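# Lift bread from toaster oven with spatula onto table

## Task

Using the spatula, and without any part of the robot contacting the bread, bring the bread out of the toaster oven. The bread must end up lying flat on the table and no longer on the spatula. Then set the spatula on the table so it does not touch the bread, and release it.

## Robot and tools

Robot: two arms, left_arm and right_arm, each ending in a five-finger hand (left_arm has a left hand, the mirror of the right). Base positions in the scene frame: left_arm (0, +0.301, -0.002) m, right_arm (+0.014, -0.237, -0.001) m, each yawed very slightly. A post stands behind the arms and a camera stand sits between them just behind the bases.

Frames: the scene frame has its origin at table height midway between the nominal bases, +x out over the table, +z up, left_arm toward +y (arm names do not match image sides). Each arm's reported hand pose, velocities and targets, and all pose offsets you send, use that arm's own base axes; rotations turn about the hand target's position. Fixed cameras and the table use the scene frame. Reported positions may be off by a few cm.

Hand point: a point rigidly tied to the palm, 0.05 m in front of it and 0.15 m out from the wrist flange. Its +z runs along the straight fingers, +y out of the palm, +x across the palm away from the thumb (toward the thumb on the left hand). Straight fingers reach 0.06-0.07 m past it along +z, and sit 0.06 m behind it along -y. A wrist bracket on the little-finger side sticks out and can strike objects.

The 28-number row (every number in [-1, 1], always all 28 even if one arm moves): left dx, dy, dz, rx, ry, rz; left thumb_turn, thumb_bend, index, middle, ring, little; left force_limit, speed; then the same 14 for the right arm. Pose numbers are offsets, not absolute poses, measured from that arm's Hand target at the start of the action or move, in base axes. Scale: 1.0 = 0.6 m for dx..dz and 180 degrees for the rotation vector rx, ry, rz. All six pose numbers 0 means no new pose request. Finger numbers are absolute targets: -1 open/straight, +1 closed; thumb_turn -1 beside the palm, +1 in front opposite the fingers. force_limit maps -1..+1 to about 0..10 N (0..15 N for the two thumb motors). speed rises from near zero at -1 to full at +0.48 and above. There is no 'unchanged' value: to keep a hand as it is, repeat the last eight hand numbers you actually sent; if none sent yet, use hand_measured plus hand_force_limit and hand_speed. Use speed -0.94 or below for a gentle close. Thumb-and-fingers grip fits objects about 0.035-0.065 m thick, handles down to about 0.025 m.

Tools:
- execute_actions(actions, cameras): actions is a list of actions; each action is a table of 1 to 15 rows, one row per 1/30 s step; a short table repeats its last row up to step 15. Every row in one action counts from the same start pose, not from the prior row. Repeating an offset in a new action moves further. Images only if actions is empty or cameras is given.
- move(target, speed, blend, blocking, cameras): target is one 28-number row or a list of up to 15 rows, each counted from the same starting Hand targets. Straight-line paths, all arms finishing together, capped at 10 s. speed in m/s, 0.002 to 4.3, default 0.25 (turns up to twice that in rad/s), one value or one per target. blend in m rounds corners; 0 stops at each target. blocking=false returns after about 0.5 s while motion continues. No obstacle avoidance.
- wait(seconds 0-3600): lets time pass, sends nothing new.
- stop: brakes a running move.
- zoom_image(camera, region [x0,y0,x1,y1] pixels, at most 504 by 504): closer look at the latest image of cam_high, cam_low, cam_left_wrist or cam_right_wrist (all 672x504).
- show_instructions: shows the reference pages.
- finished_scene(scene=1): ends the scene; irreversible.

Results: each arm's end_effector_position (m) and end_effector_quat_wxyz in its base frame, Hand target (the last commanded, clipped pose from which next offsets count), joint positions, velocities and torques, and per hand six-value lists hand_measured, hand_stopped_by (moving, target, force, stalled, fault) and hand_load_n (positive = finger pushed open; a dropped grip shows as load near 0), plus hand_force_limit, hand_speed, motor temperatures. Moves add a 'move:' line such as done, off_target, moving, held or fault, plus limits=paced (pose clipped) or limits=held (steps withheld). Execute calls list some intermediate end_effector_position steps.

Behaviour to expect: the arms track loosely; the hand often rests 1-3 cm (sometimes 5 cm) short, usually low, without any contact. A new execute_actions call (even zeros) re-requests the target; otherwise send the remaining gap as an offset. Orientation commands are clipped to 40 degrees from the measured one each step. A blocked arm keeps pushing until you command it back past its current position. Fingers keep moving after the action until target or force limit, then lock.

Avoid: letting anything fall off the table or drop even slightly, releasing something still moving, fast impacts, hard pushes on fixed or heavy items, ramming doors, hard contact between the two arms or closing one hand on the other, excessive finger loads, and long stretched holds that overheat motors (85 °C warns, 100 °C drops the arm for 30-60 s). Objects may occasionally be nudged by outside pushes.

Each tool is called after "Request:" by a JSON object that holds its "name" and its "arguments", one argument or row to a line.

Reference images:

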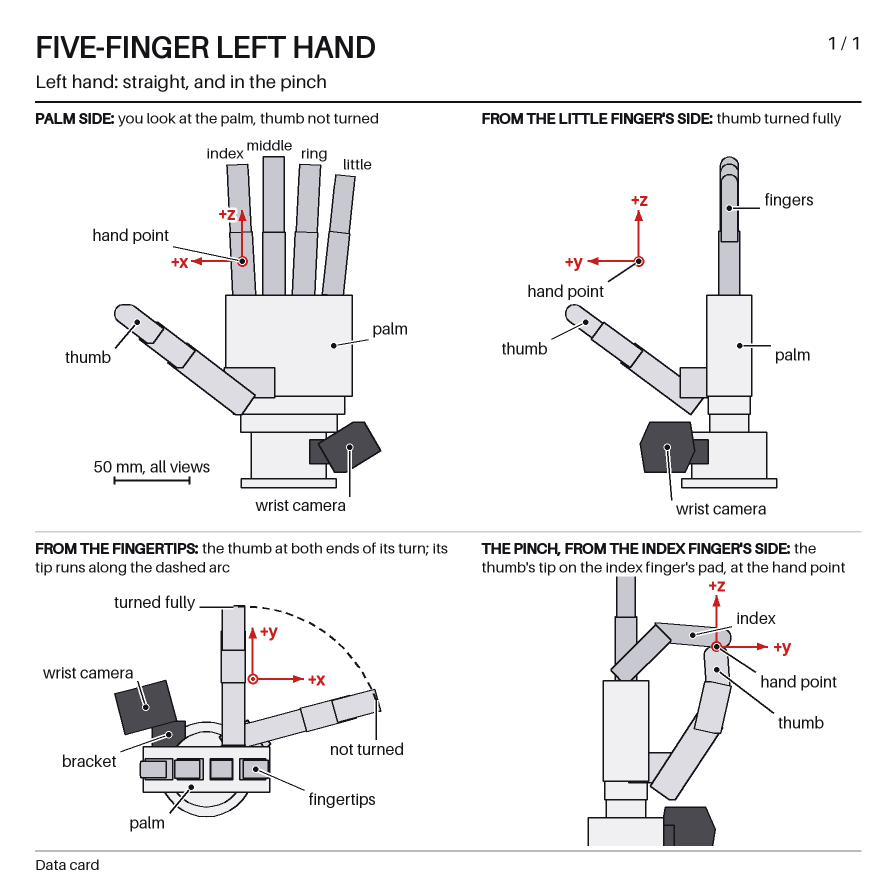

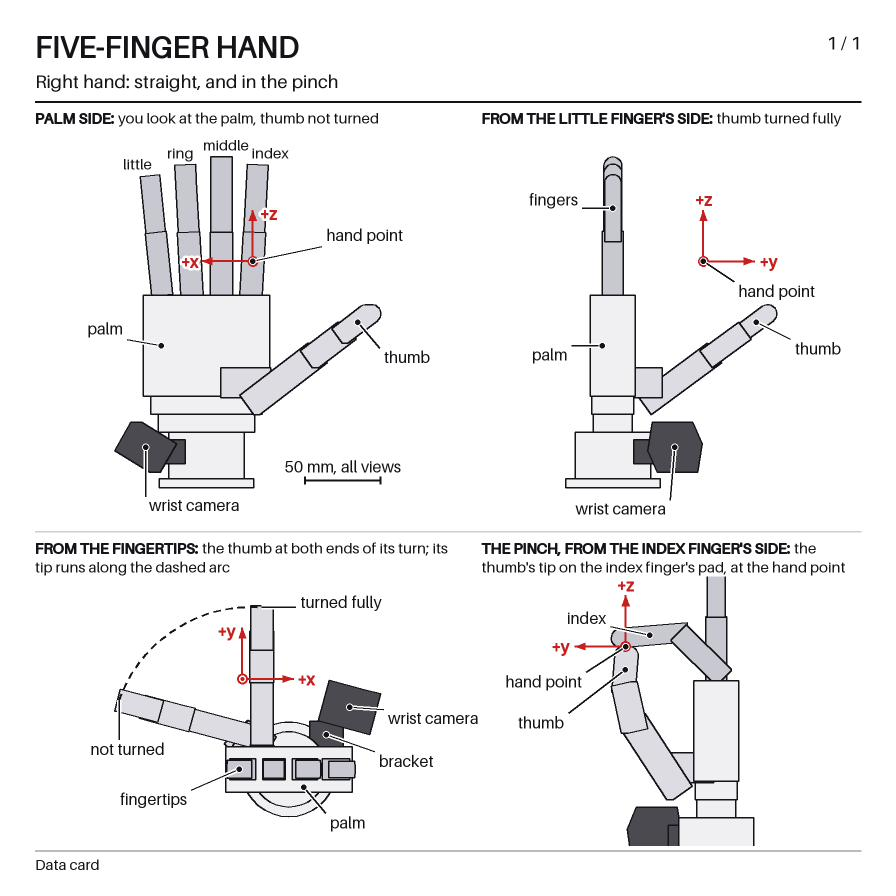

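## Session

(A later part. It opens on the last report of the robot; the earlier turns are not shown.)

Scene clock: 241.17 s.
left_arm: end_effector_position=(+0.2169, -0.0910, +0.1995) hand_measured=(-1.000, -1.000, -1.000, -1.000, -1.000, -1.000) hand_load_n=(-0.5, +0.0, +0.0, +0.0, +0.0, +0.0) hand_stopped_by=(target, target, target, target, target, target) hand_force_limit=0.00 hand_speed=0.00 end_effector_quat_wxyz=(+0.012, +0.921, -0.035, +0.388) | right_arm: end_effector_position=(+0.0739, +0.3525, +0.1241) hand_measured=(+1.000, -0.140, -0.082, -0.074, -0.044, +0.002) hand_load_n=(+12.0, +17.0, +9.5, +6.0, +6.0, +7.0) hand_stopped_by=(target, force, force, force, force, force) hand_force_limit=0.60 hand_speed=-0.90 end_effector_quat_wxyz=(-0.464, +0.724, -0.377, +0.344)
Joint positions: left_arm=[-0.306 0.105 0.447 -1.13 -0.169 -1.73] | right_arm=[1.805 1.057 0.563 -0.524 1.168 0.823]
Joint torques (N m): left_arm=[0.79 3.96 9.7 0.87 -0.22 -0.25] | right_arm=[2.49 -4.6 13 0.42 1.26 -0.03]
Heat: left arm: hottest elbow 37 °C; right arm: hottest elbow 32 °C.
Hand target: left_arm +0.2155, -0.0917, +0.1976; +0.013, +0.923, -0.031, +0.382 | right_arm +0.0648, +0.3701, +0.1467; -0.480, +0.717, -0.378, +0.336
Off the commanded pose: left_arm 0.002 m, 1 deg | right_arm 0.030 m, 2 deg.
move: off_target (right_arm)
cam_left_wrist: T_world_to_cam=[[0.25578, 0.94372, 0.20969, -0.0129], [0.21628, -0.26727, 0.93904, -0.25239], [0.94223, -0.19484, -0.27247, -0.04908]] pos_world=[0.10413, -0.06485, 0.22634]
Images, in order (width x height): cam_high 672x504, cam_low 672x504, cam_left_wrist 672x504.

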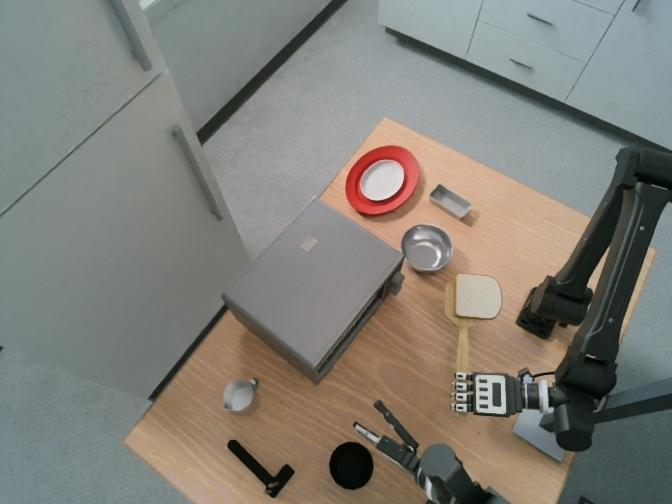

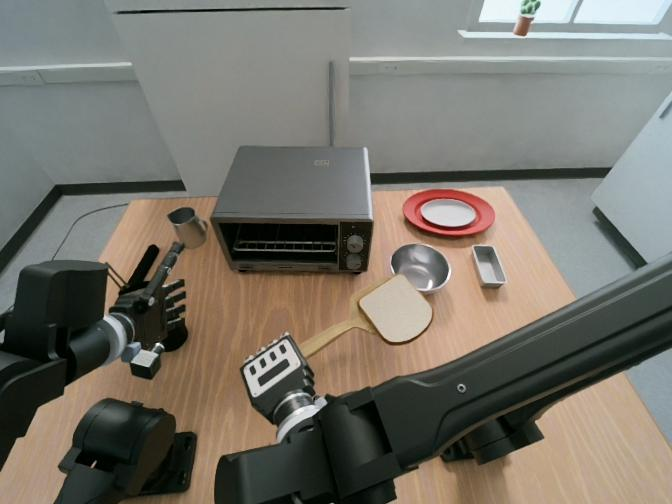

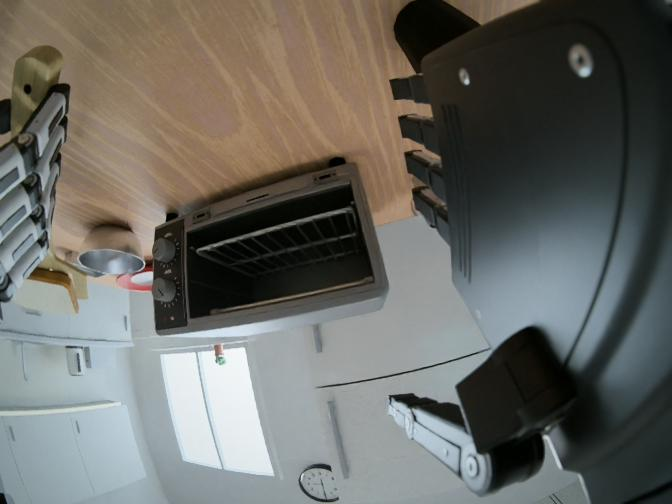

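Request:
{"name": "move", "arguments": {
  "target": [0,0,0,0,0,0,-1,-1,-1,-1,-1,-1,0,0, 0.1,0.0,0.0,0,0,0,1,0.35,0.35,0.35,0.35,0.35,0.6,-0.9],
  "speed": 0.06,
  "cameras": ["cam_low","cam_right_wrist","cam_high"]
}}

Request:
{"name": "zoom_image", "arguments": {
  "camera": "cam_high",
  "region": [380, 220, 620, 440]
}}

Scene clock: 244.90 s.
left_arm: end_effector_position=(+0.2169, -0.0910, +0.1995) hand_measured=(-1.000, -1.000, -1.000, -1.000, -1.000, -1.000) hand_load_n=(+0.0, -0.5, +0.0, +0.0, +0.0, +0.0) hand_stopped_by=(target, target, target, target, target, target) hand_force_limit=0.00 hand_speed=0.00 end_effector_quat_wxyz=(+0.012, +0.921, -0.035, +0.388) | right_arm: end_effector_position=(+0.1207, +0.3681, +0.1375) hand_measured=(+1.000, -0.140, -0.082, -0.074, -0.044, +0.002) hand_load_n=(+12.0, +17.0, +9.5, +6.0, +6.0, +7.0) hand_stopped_by=(target, force, force, force, force, force) hand_force_limit=0.60 hand_speed=-0.90 end_effector_quat_wxyz=(-0.471, +0.722, -0.379, +0.335)
Joint positions: left_arm=[-0.306 0.105 0.447 -1.13 -0.169 -1.73] | right_arm=[1.622 1.019 0.534 -0.228 1.039 0.507]
Joint torques (N m): left_arm=[0.79 4.01 9.7 0.85 -0.22 -0.25] | right_arm=[-0.62 -6.42 8.79 2.17 0.37 -0.32]
Heat: left arm: hottest elbow 37 °C; right arm: hottest elbow 32 °C.
Hand target: left_arm +0.2155, -0.0917, +0.1976; +0.013, +0.923, -0.031, +0.382 | right_arm +0.1248, +0.3701, +0.1467; -0.480, +0.717, -0.378, +0.336
Off the commanded pose: left_arm 0.002 m, 1 deg | right_arm 0.010 m, 1 deg.
move: done
cam_right_wrist: T_world_to_cam=[[-0.06925, -0.44337, -0.89366, 0.29768], [-0.87854, 0.4515, -0.15592, -0.0392], [0.47262, 0.77432, -0.42079, -0.16745]] pos_world=[0.06532, 0.27934, 0.18945]
Images, in order (width x height): cam_high 672x504, cam_low 672x504, cam_right_wrist 672x504.

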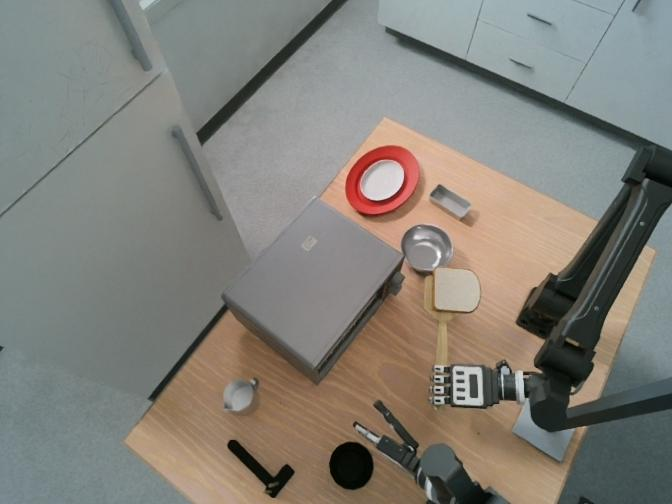

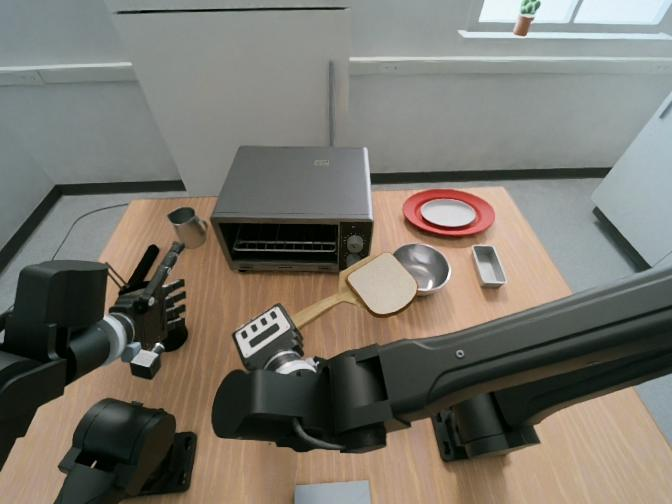

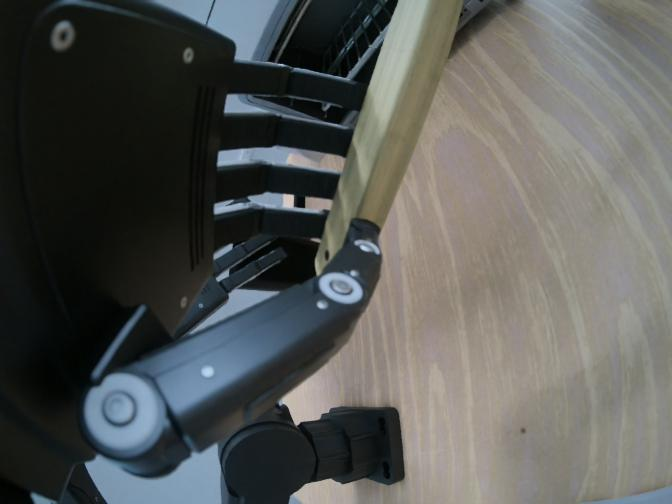

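Scaled by 2.100 from the camera's image (finer frame: 960x720).

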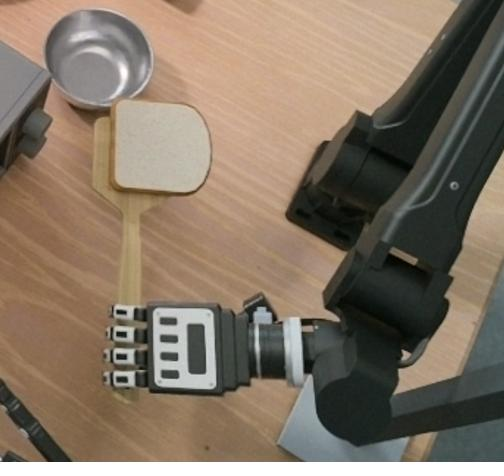

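Request:
{"name": "move", "arguments": {
  "target": [0,0,0,0,0,0,-1,-1,-1,-1,-1,-1,0,0, 0.0,-0.025,-0.05,0.0356,0.0266,0.0806,1,0.35,0.35,0.35,0.35,0.35,0.6,-0.9],
  "speed": 0.05,
  "cameras": ["cam_low","cam_right_wrist","cam_high"]
}}

Request:
{"name": "zoom_image", "arguments": {
  "camera": "cam_high",
  "region": [340, 220, 580, 440]
}}

Request:
{"name": "zoom_image", "arguments": {
  "camera": "cam_low",
  "region": [210, 200, 450, 420]
}}

Scene clock: 251.93 s.
left_arm: end_effector_position=(+0.2169, -0.0910, +0.1995) hand_measured=(-1.000, -1.000, -1.000, -1.000, -1.000, -1.000) hand_load_n=(+0.0, +0.0, +0.0, +0.0, +0.0, +0.0) hand_stopped_by=(target, target, target, target, target, target) hand_force_limit=0.00 hand_speed=0.00 end_effector_quat_wxyz=(+0.012, +0.921, -0.035, +0.388) | right_arm: end_effector_position=(+0.1162, +0.3526, +0.1040) hand_measured=(+1.000, -0.140, -0.082, -0.074, -0.044, +0.002) hand_load_n=(+12.5, +17.0, +10.0, +5.5, +5.5, +6.5) hand_stopped_by=(target, force, force, force, force, force) hand_force_limit=0.60 hand_speed=-0.90 end_effector_quat_wxyz=(-0.527, +0.756, -0.325, +0.213)
Joint positions: left_arm=[-0.306 0.105 0.447 -1.13 -0.169 -1.73] | right_arm=[1.46 0.862 0.307 0.103 0.628 0.3]
Joint torques (N m): left_arm=[0.79 3.96 9.7 0.85 -0.22 -0.25] | right_arm=[-0.38 -4.19 9.14 2.67 -0.02 -0.36]
Heat: left arm: hottest elbow 37 °C; right arm: hottest elbow 32 °C.
Hand target: left_arm +0.2155, -0.0917, +0.1976; +0.013, +0.923, -0.031, +0.382 | right_arm +0.1248, +0.3551, +0.1167; -0.541, +0.745, -0.322, +0.221
Off the commanded pose: left_arm 0.002 m, 1 deg | right_arm 0.015 m, 2 deg.
move: off_target (right_arm)
cam_right_wrist: T_world_to_cam=[[-0.06119, -0.3638, -0.92946, 0.23533], [-0.97493, 0.22139, -0.02247, 0.03712], [0.21395, 0.90478, -0.36823, -0.18881]] pos_world=[0.09099, 0.24823, 0.15004]
Images, in order (width x height): cam_high 672x504, cam_low 672x504, cam_right_wrist 672x504.

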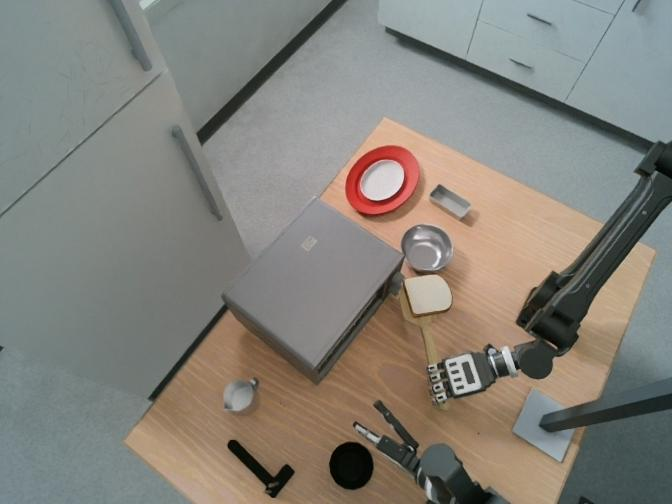

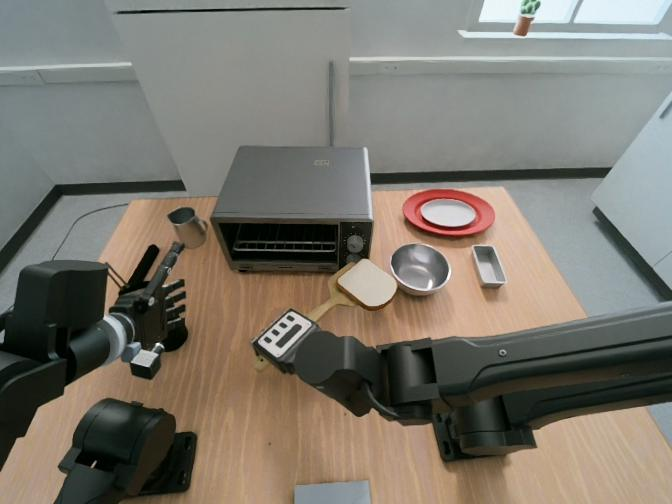

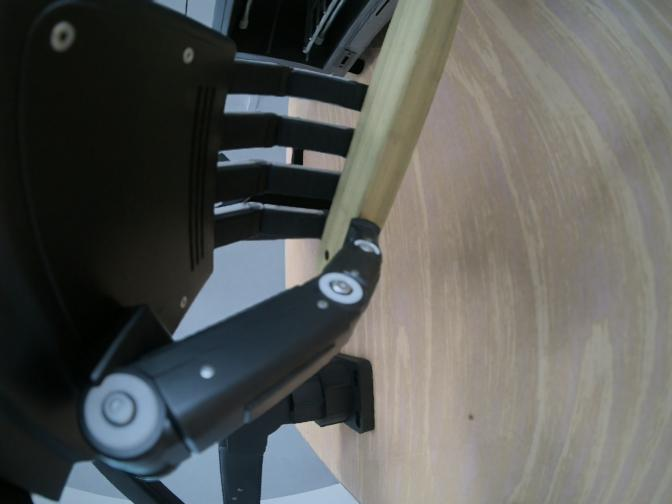

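Scaled by 2.100 from the camera's image (finer frame: 960x720).

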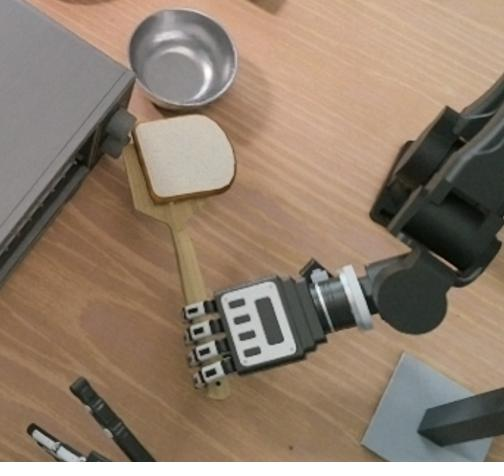

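Scaled by 2.100 from the camera's image (finer frame: 960x720).

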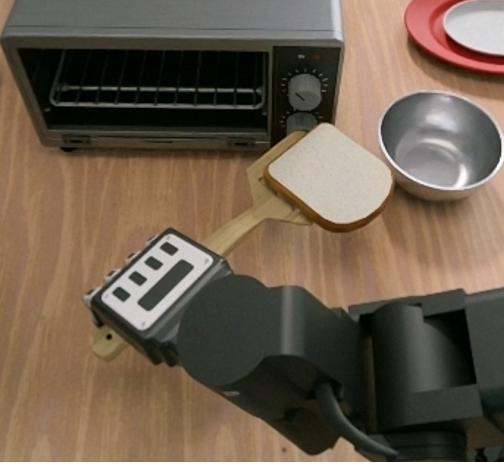

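Request:
{"name": "move", "arguments": {
  "target": [0,0,0,0,0,0,-1,-1,-1,-1,-1,-1,0,0, -0.055,-0.02,-0.08,0,0,0,1,0.35,0.35,0.35,0.35,0.35,0.6,-0.9],
  "speed": 0.05,
  "cameras": ["cam_low","cam_high"]
}}

Request:
{"name": "zoom_image", "arguments": {
  "camera": "cam_low",
  "region": [210, 200, 450, 420]
}}

Scene clock: 256.97 s.
left_arm: end_effector_position=(+0.2169, -0.0910, +0.1995) hand_measured=(-1.000, -1.000, -1.000, -1.000, -1.000, -1.000) hand_load_n=(+0.0, +0.0, +0.0, +0.0, +0.0, +0.0) hand_stopped_by=(target, target, target, target, target, target) hand_force_limit=0.00 hand_speed=0.00 end_effector_quat_wxyz=(+0.012, +0.921, -0.035, +0.388) | right_arm: end_effector_position=(+0.0960, +0.3361, +0.0607) hand_measured=(+1.000, -0.140, -0.082, -0.074, -0.044, +0.002) hand_load_n=(+12.5, +17.5, +9.5, +5.5, +6.0, +7.0) hand_stopped_by=(target, force, force, force, force, force) hand_force_limit=0.60 hand_speed=-0.90 end_effector_quat_wxyz=(-0.527, +0.753, -0.323, +0.226)
Joint positions: left_arm=[-0.306 0.105 0.447 -1.13 -0.169 -1.73] | right_arm=[1.573 0.948 0.202 0.258 0.751 0.347]
Joint torques (N m): left_arm=[0.79 4.01 9.69 0.85 -0.22 -0.25] | right_arm=[1.26 -1.79 8.47 2.77 0.68 -0.07]
Heat: left arm: hottest elbow 38 °C; right arm: hottest elbow 32 °C.
Hand target: left_arm +0.2155, -0.0917, +0.1976; +0.013, +0.923, -0.031, +0.382 | right_arm +0.0918, +0.3431, +0.0687; -0.541, +0.745, -0.322, +0.221
Off the commanded pose: left_arm 0.002 m, 1 deg | right_arm 0.011 m, 2 deg.
move: off_target (right_arm)
Images, in order (width x height): cam_high 672x504, cam_low 672x504.

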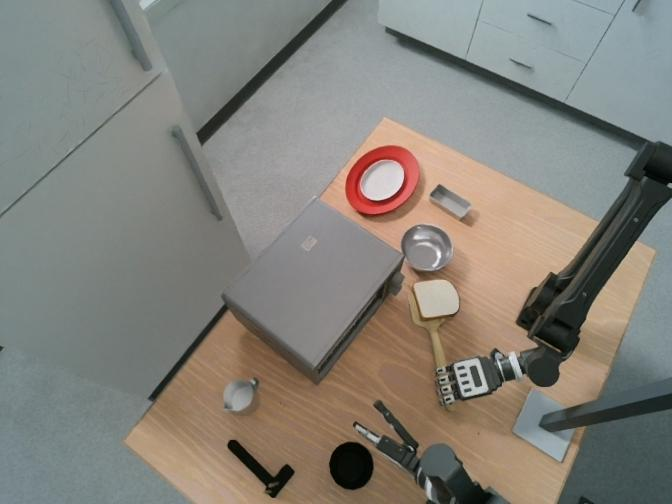

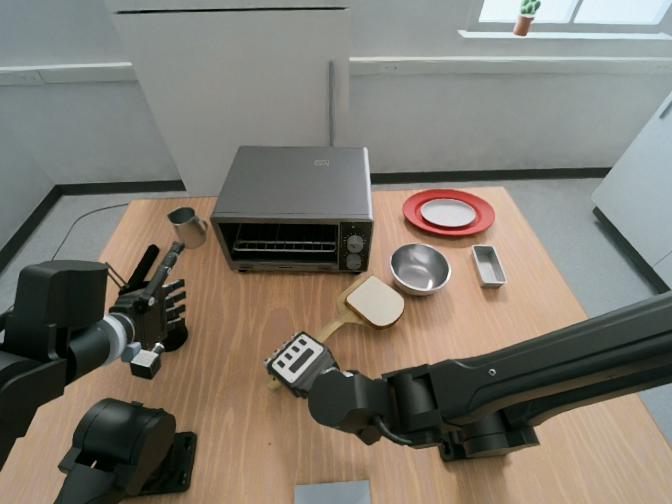

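Scaled by 2.100 from the camera's image (finer frame: 960x720).

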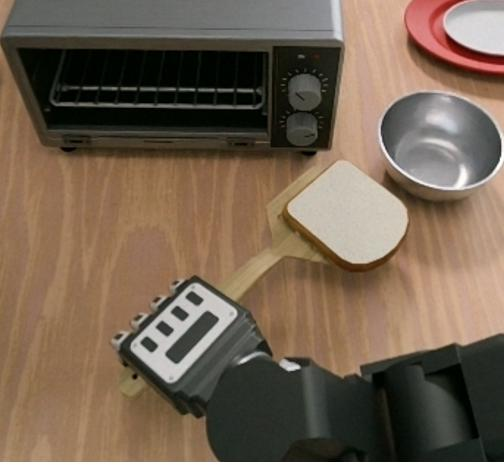

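Request:
{"name": "move", "arguments": {
  "target": [0,0,0,0,0,0,-1,-1,-1,-1,-1,-1,0,0, 0.0,-0.0,-0.065,0,0,0,1,0.35,0.35,0.35,0.35,0.35,0.6,-0.9],
  "speed": 0.03,
  "cameras": ["cam_low","cam_right_wrist","cam_left_wrist"]
}}

Request:
{"name": "zoom_image", "arguments": {
  "camera": "cam_low",
  "region": [210, 200, 450, 420]
}}

Request:
{"name": "zoom_image", "arguments": {
  "camera": "cam_left_wrist",
  "region": [0, 100, 240, 340]
}}

Scene clock: 259.73 s.
left_arm: end_effector_position=(+0.2169, -0.0910, +0.1995) hand_measured=(-1.000, -1.000, -1.000, -1.000, -1.000, -1.000) hand_load_n=(+0.0, +0.0, +0.5, +0.0, +0.0, +0.0) hand_stopped_by=(target, target, target, target, target, target) hand_force_limit=0.00 hand_speed=0.00 end_effector_quat_wxyz=(+0.012, +0.921, -0.035, +0.388) | right_arm: end_effector_position=(+0.0960, +0.3369, +0.0228) hand_measured=(+1.000, -0.140, -0.082, -0.074, -0.044, +0.002) hand_load_n=(+12.0, +17.5, +9.5, +5.5, +5.5, +7.0) hand_stopped_by=(target, force, force, force, force, force) hand_force_limit=0.60 hand_speed=-0.90 end_effector_quat_wxyz=(-0.528, +0.752, -0.324, +0.225)
Joint positions: left_arm=[-0.306 0.105 0.447 -1.13 -0.169 -1.73] | right_arm=[1.573 1.172 0.152 0.534 0.751 0.349]
Joint torques (N m): left_arm=[0.85 4.01 9.72 0.85 -0.22 -0.25] | right_arm=[1.26 -3.84 6.13 2.81 0.7 -0.06]
Heat: left arm: hottest elbow 38 °C; right arm: hottest elbow 32 °C.
Hand target: left_arm +0.2155, -0.0917, +0.1976; +0.013, +0.923, -0.031, +0.382 | right_arm +0.0918, +0.3431, +0.0297; -0.541, +0.745, -0.322, +0.221
Off the commanded pose: left_arm 0.002 m, 1 deg | right_arm 0.010 m, 2 deg.
move: done
cam_left_wrist: T_world_to_cam=[[0.25578, 0.94372, 0.20969, -0.0129], [0.21628, -0.26727, 0.93904, -0.25239], [0.94223, -0.19484, -0.27247, -0.04908]] pos_world=[0.10413, -0.06485, 0.22634]
cam_right_wrist: T_world_to_cam=[[-0.04592, -0.36649, -0.92929, 0.15233], [-0.97123, 0.23398, -0.04428, 0.01497], [0.23366, 0.90052, -0.36669, -0.20069]] pos_world=[0.06842, 0.23305, 0.06863]
Images, in order (width x height): cam_low 672x504, cam_left_wrist 672x504, cam_right_wrist 672x504.

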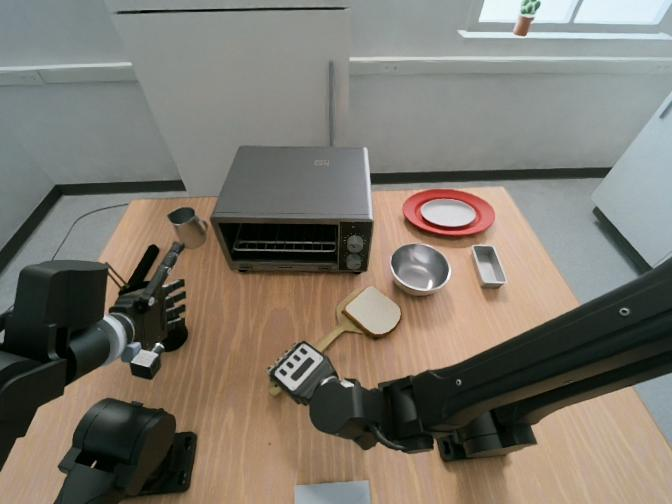

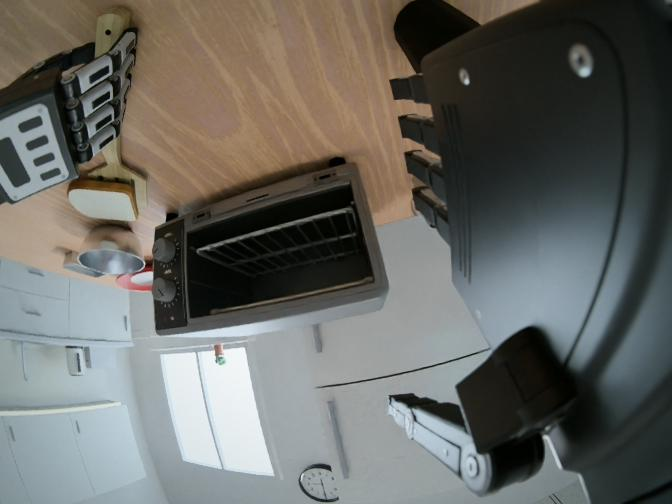

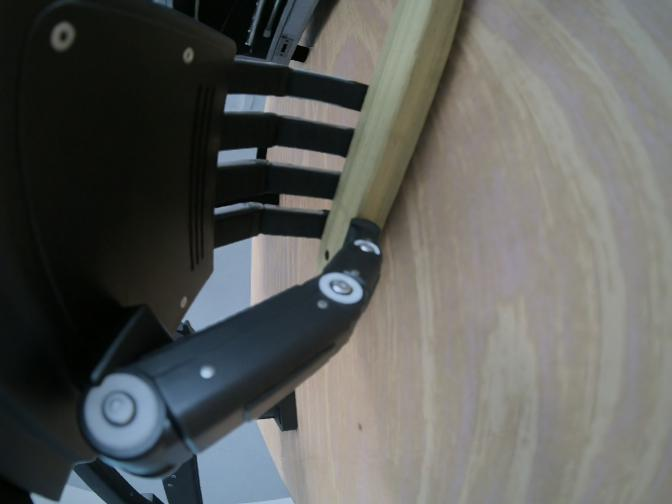

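Scaled by 2.100 from the camera's image (finer frame: 960x720).

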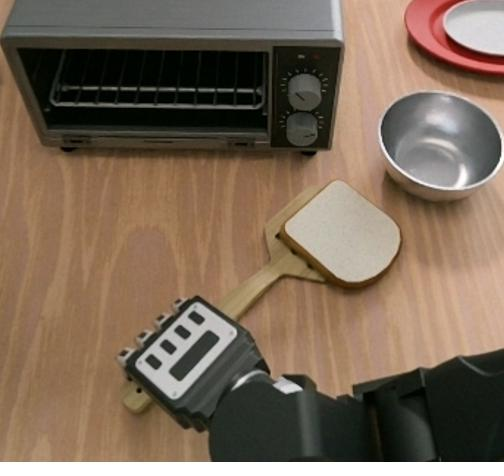

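Scaled by 2.100 from the camera's image (finer frame: 960x720).

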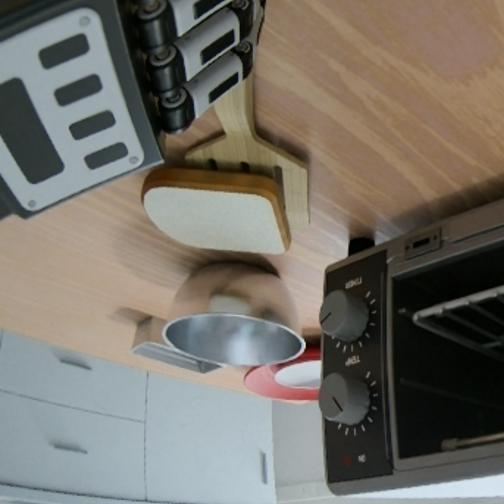

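Request:
{"name": "move", "arguments": {
  "target": [0,0,0,0,0,0,-1,-1,-1,-1,-1,-1,0,0, 0.0047,-0.005,0.09,0.0403,0.0382,0,1,0.35,0.35,0.35,0.35,0.35,0.6,-0.9],
  "speed": 0.03,
  "cameras": ["cam_low","cam_left_wrist"]
}}

Request:
{"name": "zoom_image", "arguments": {
  "camera": "cam_left_wrist",
  "region": [0, 100, 240, 340]
}}

Scene clock: 264.33 s.
left_arm: end_effector_position=(+0.2169, -0.0910, +0.1995) hand_measured=(-1.000, -1.000, -1.000, -1.000, -1.000, -1.000) hand_load_n=(+0.0, +0.0, +0.0, +0.0, +0.0, +0.0) hand_stopped_by=(target, target, target, target, target, target) hand_force_limit=0.00 hand_speed=0.00 end_effector_quat_wxyz=(+0.012, +0.921, -0.035, +0.388) | right_arm: end_effector_position=(+0.0878, +0.3346, +0.0711) hand_measured=(+1.000, -0.140, -0.082, -0.074, -0.044, +0.002) hand_load_n=(+12.0, +17.0, +9.5, +6.0, +6.0, +7.0) hand_stopped_by=(target, force, force, force, force, force) hand_force_limit=0.60 hand_speed=-0.90 end_effector_quat_wxyz=(-0.560, +0.731, -0.359, +0.154)
Joint positions: left_arm=[-0.306 0.105 0.447 -1.13 -0.169 -1.73] | right_arm=[1.526 0.844 0.152 0.275 0.636 0.446]
Joint torques (N m): left_arm=[0.85 3.96 9.73 0.85 -0.22 -0.25] | right_arm=[-0.85 -3.84 10.02 1.07 0.03 -0.03]
Heat: left arm: hottest elbow 38 °C; right arm: hottest elbow 31 °C.
Hand target: left_arm +0.2155, -0.0917, +0.1976; +0.013, +0.923, -0.031, +0.382 | right_arm +0.0946, +0.3401, +0.0837; -0.567, +0.721, -0.368, +0.155
Off the commanded pose: left_arm 0.002 m, 1 deg | right_arm 0.015 m, 2 deg.
move: off_target (right_arm)
cam_left_wrist: T_world_to_cam=[[0.25578, 0.94372, 0.20969, -0.0129], [0.21628, -0.26727, 0.93904, -0.25239], [0.94223, -0.19484, -0.27247, -0.04908]] pos_world=[0.10413, -0.06485, 0.22634]

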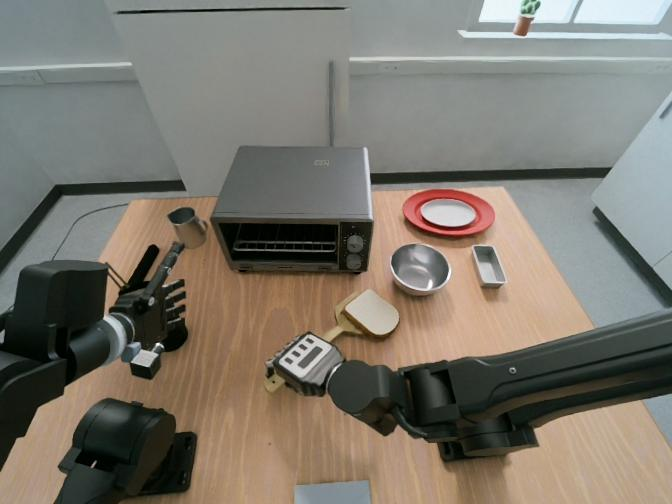

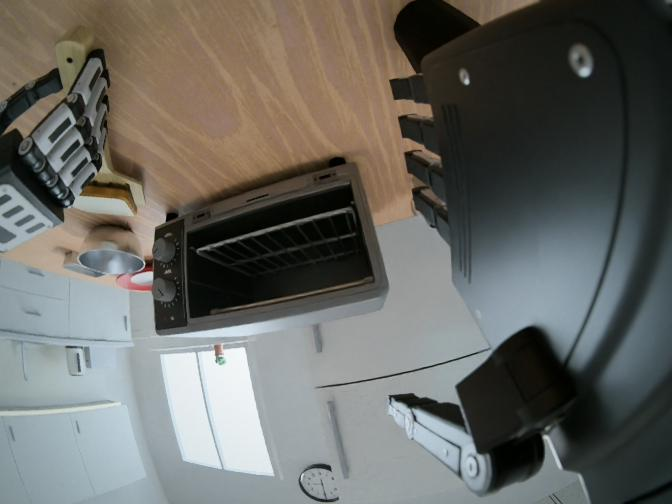

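Scaled by 2.100 from the camera's image (finer frame: 960x720).

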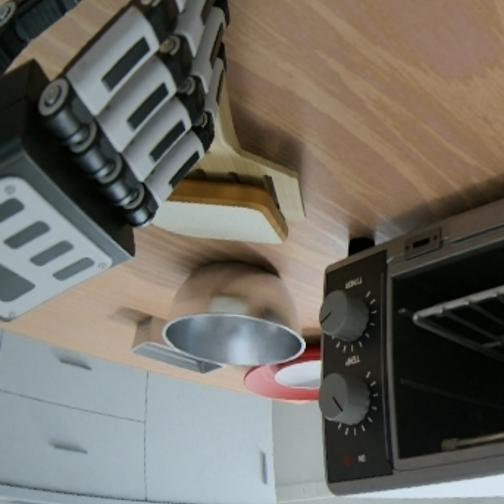

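Request:
{"name": "move", "arguments": {
  "target": [0,0,0,0,0,0,-1,-1,-1,-1,-1,-1,0,0, 0.014,-0.0145,0.08,0.0403,0.0382,0,1,0.35,0.35,0.35,0.35,0.35,0.6,-0.9],
  "speed": 0.03,
  "cameras": ["cam_low","cam_left_wrist"]
}}

Request:
{"name": "zoom_image", "arguments": {
  "camera": "cam_left_wrist",
  "region": [0, 100, 240, 340]
}}

Request:
{"name": "zoom_image", "arguments": {
  "camera": "cam_low",
  "region": [250, 230, 450, 420]
}}

Scene clock: 268.53 s.
left_arm: end_effector_position=(+0.2169, -0.0910, +0.1995) hand_measured=(-1.000, -1.000, -1.000, -1.000, -1.000, -1.000) hand_load_n=(+0.0, +0.0, +0.0, +0.0, +0.0, +0.0) hand_stopped_by=(target, target, target, target, target, target) hand_force_limit=0.00 hand_speed=0.00 end_effector_quat_wxyz=(+0.012, +0.921, -0.035, +0.388) | right_arm: end_effector_position=(+0.0946, +0.3180, +0.1007) hand_measured=(+1.000, -0.140, -0.082, -0.074, -0.044, +0.002) hand_load_n=(+12.0, +16.0, +9.5, +5.5, +6.0, +7.5) hand_stopped_by=(target, force, force, force, force, force) hand_force_limit=0.60 hand_speed=-0.90 end_effector_quat_wxyz=(-0.571, +0.714, -0.393, +0.097)
Joint positions: left_arm=[-0.306 0.105 0.447 -1.13 -0.169 -1.73] | right_arm=[1.394 0.58 0.15 0.054 0.464 0.51]
Joint torques (N m): left_arm=[0.73 4.01 9.72 0.87 -0.22 -0.25] | right_arm=[-0.09 -2.02 13.82 1.14 -0.09 0.15]
Heat: left arm: hottest elbow 38 °C; right arm: hottest elbow 31 °C.
Hand target: left_arm +0.2155, -0.0917, +0.1976; +0.013, +0.923, -0.031, +0.382 | right_arm +0.1030, +0.3314, +0.1317; -0.588, +0.691, -0.410, +0.088
Off the commanded pose: left_arm 0.002 m, 1 deg | right_arm 0.035 m, 4 deg.
move: off_target (right_arm)
cam_left_wrist: T_world_to_cam=[[0.25578, 0.94372, 0.20969, -0.0129], [0.21628, -0.26727, 0.93904, -0.25239], [0.94223, -0.19484, -0.27247, -0.04908]] pos_world=[0.10413, -0.06485, 0.22634]

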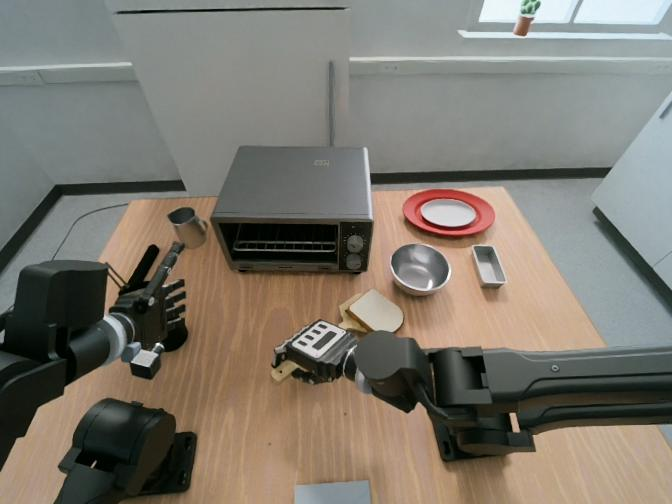

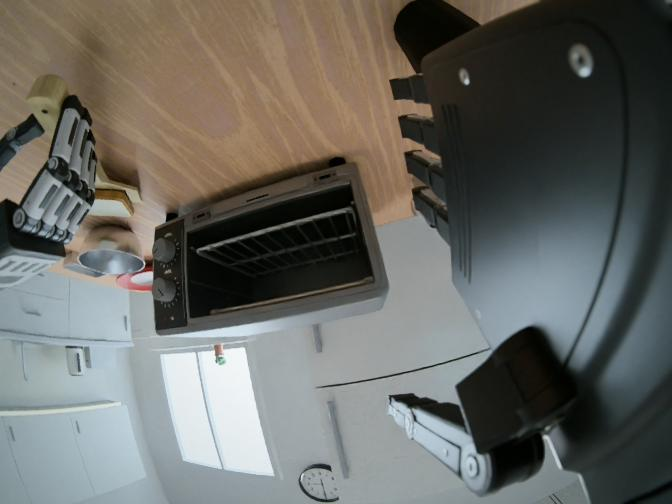

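Scaled by 2.100 from the camera's image (finer frame: 960x720).

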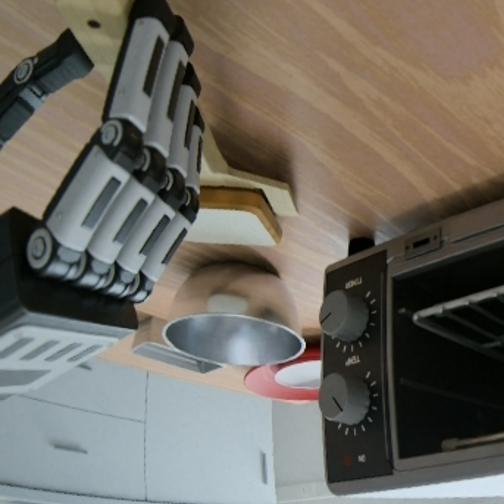

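Scaled by 2.520 from the camera's image (finer frame: 960x720).

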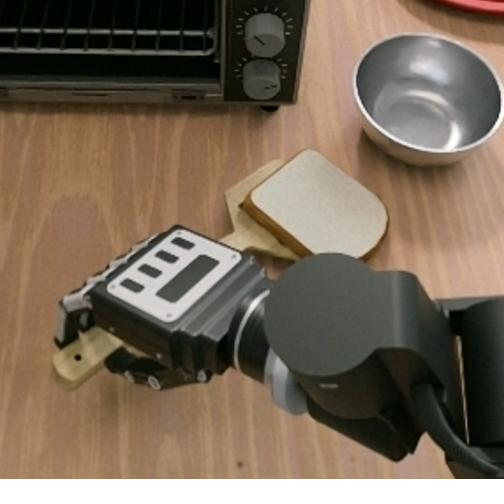

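Request:
{"name": "move", "arguments": {
  "target": [0,0,0,0,0,0,-1,-1,-1,-1,-1,-1,0,0, 0.005,0.005,0.06,0.0323,0.0306,0,1,0.35,0.35,0.35,0.35,0.35,0.6,-0.9],
  "speed": 0.03,
  "cameras": ["cam_low","cam_left_wrist"]
}}

Request:
{"name": "zoom_image", "arguments": {
  "camera": "cam_left_wrist",
  "region": [0, 100, 240, 340]
}}

Request:
{"name": "zoom_image", "arguments": {
  "camera": "cam_low",
  "region": [250, 230, 450, 420]
}}

Scene clock: 272.10 s.
left_arm: end_effector_position=(+0.2169, -0.0910, +0.1995) hand_measured=(-1.000, -1.000, -1.000, -1.000, -1.000, -1.000) hand_load_n=(+0.0, +0.0, +0.0, +0.0, +0.0, +0.0) hand_stopped_by=(target, target, target, target, target, target) hand_force_limit=0.00 hand_speed=0.00 end_effector_quat_wxyz=(+0.012, +0.921, -0.035, +0.388) | right_arm: end_effector_position=(+0.0993, +0.3220, +0.1323) hand_measured=(+1.000, -0.140, -0.082, -0.074, -0.044, +0.002) hand_load_n=(+12.0, +15.5, +9.5, +5.5, +6.0, +7.5) hand_stopped_by=(target, force, force, force, force, force) hand_force_limit=0.60 hand_speed=-0.90 end_effector_quat_wxyz=(-0.584, +0.689, -0.426, +0.050)
Joint positions: left_arm=[-0.306 0.105 0.447 -1.13 -0.169 -1.73] | right_arm=[1.312 0.507 0.193 -0.029 0.361 0.593]
Joint torques (N m): left_arm=[0.79 3.96 9.7 0.85 -0.22 -0.25] | right_arm=[-1.14 -0.15 14.26 1.28 -0.29 0.27]
Heat: left arm: hottest elbow 38 °C; right arm: hottest elbow 32 °C.
Hand target: left_arm +0.2155, -0.0917, +0.1976; +0.013, +0.923, -0.031, +0.382 | right_arm +0.1060, +0.3344, +0.1677; -0.602, +0.664, -0.442, +0.034
Off the commanded pose: left_arm 0.002 m, 1 deg | right_arm 0.038 m, 4 deg.
move: off_target (right_arm)
cam_left_wrist: T_world_to_cam=[[0.25578, 0.94372, 0.20969, -0.0129], [0.21628, -0.26727, 0.93904, -0.25239], [0.94223, -0.19484, -0.27247, -0.04908]] pos_world=[0.10413, -0.06485, 0.22634]

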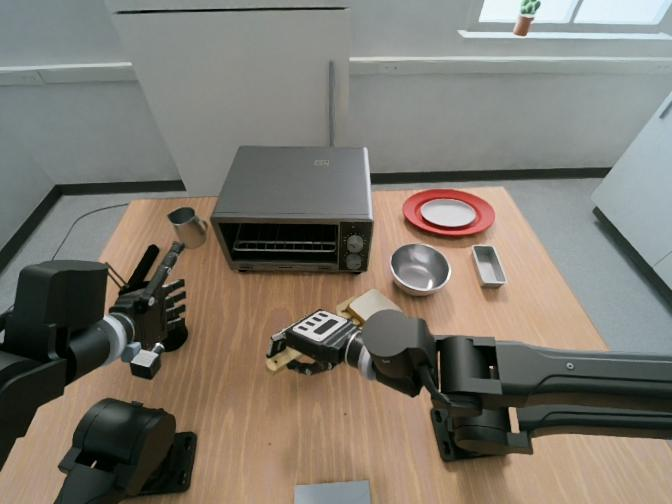

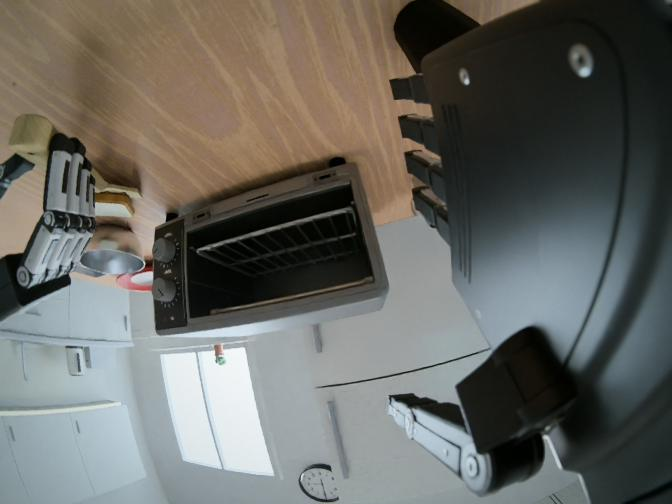

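Scaled by 2.100 from the camera's image (finer frame: 960x720).

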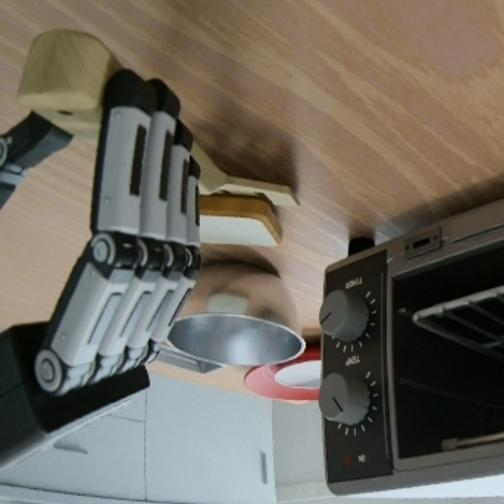

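Scaled by 2.520 from the camera's image (finer frame: 960x720).

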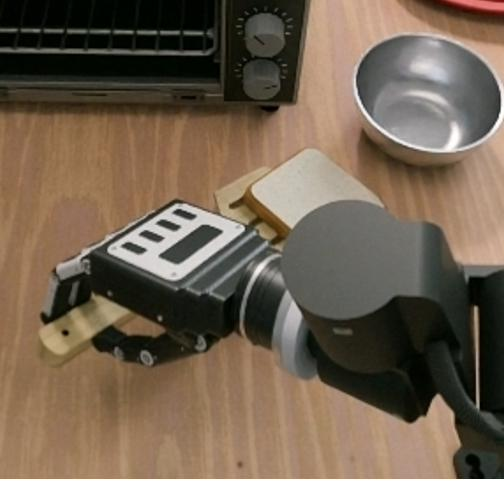

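Request:
{"name": "move", "arguments": {
  "target": [0,0,0,0,0,0,-1,-1,-1,-1,-1,-1,0,0, -0.05,0.05,0.03,0,0,0,1,0.35,0.35,0.35,0.35,0.35,0.6,-0.9],
  "speed": 0.04,
  "cameras": ["cam_low","cam_left_wrist"]
}}

Request:
{"name": "zoom_image", "arguments": {
  "camera": "cam_left_wrist",
  "region": [0, 100, 240, 340]
}}

Request:
{"name": "zoom_image", "arguments": {
  "camera": "cam_low",
  "region": [250, 230, 450, 420]
}}

Scene clock: 275.07 s.
left_arm: end_effector_position=(+0.2169, -0.0910, +0.1995) hand_measured=(-1.000, -1.000, -1.000, -1.000, -1.000, -1.000) hand_load_n=(+0.0, +0.0, +0.0, +0.0, +0.0, +0.0) hand_stopped_by=(target, target, target, target, target, target) hand_force_limit=0.00 hand_speed=0.00 end_effector_quat_wxyz=(+0.012, +0.921, -0.035, +0.388) | right_arm: end_effector_position=(+0.0783, +0.3483, +0.1501) hand_measured=(+1.000, -0.140, -0.082, -0.074, -0.044, +0.002) hand_load_n=(+12.0, +17.0, +9.5, +5.5, +6.0, +7.5) hand_stopped_by=(target, force, force, force, force, force) hand_force_limit=0.60 hand_speed=-0.90 end_effector_quat_wxyz=(-0.582, +0.680, -0.443, +0.046)
Joint positions: left_arm=[-0.306 0.105 0.447 -1.13 -0.169 -1.73] | right_arm=[1.475 0.608 0.268 -0.038 0.529 0.696]
Joint torques (N m): left_arm=[0.79 4.01 9.7 0.87 -0.22 -0.25] | right_arm=[1.38 -0.91 14.53 1.48 0.48 0.03]
Heat: left arm: hottest elbow 38 °C; right arm: hottest elbow 33 °C.
Hand target: left_arm +0.2155, -0.0917, +0.1976; +0.013, +0.923, -0.031, +0.382 | right_arm +0.0760, +0.3644, +0.1857; -0.602, +0.664, -0.442, +0.034
Off the commanded pose: left_arm 0.002 m, 1 deg | right_arm 0.039 m, 3 deg.
move: off_target (right_arm)
cam_left_wrist: T_world_to_cam=[[0.25578, 0.94372, 0.20969, -0.0129], [0.21628, -0.26727, 0.93904, -0.25239], [0.94223, -0.19484, -0.27247, -0.04908]] pos_world=[0.10413, -0.06485, 0.22634]

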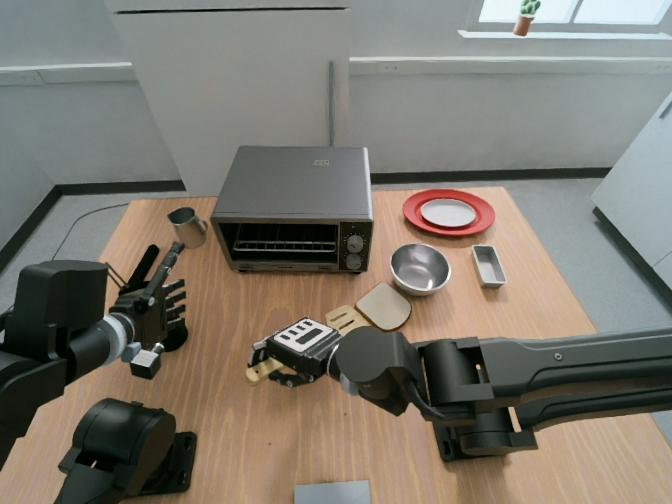

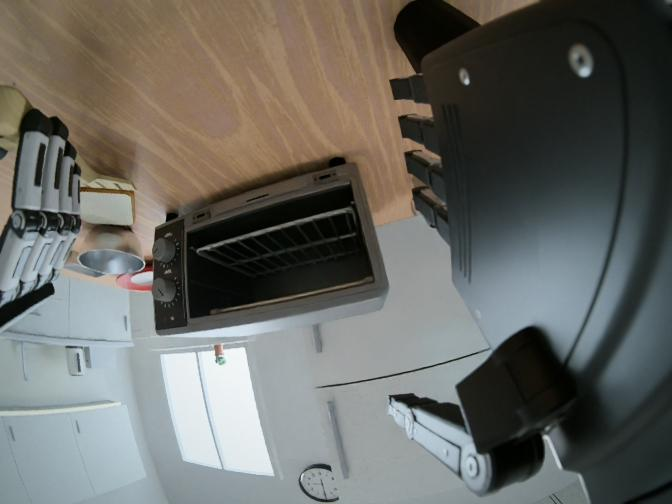

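Scaled by 2.100 from the camera's image (finer frame: 960x720).

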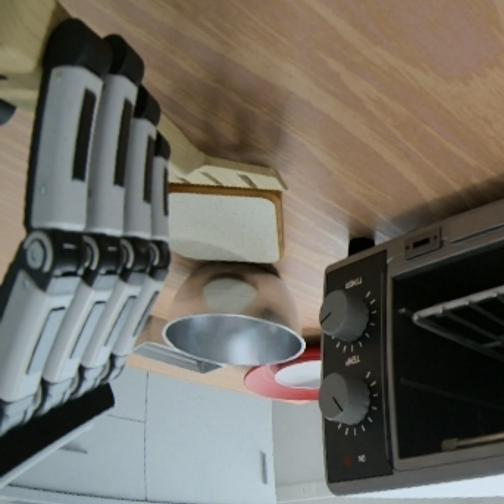

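Scaled by 2.520 from the camera's image (finer frame: 960x720).

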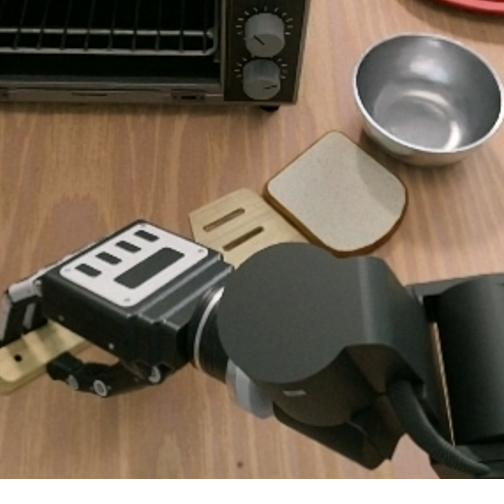

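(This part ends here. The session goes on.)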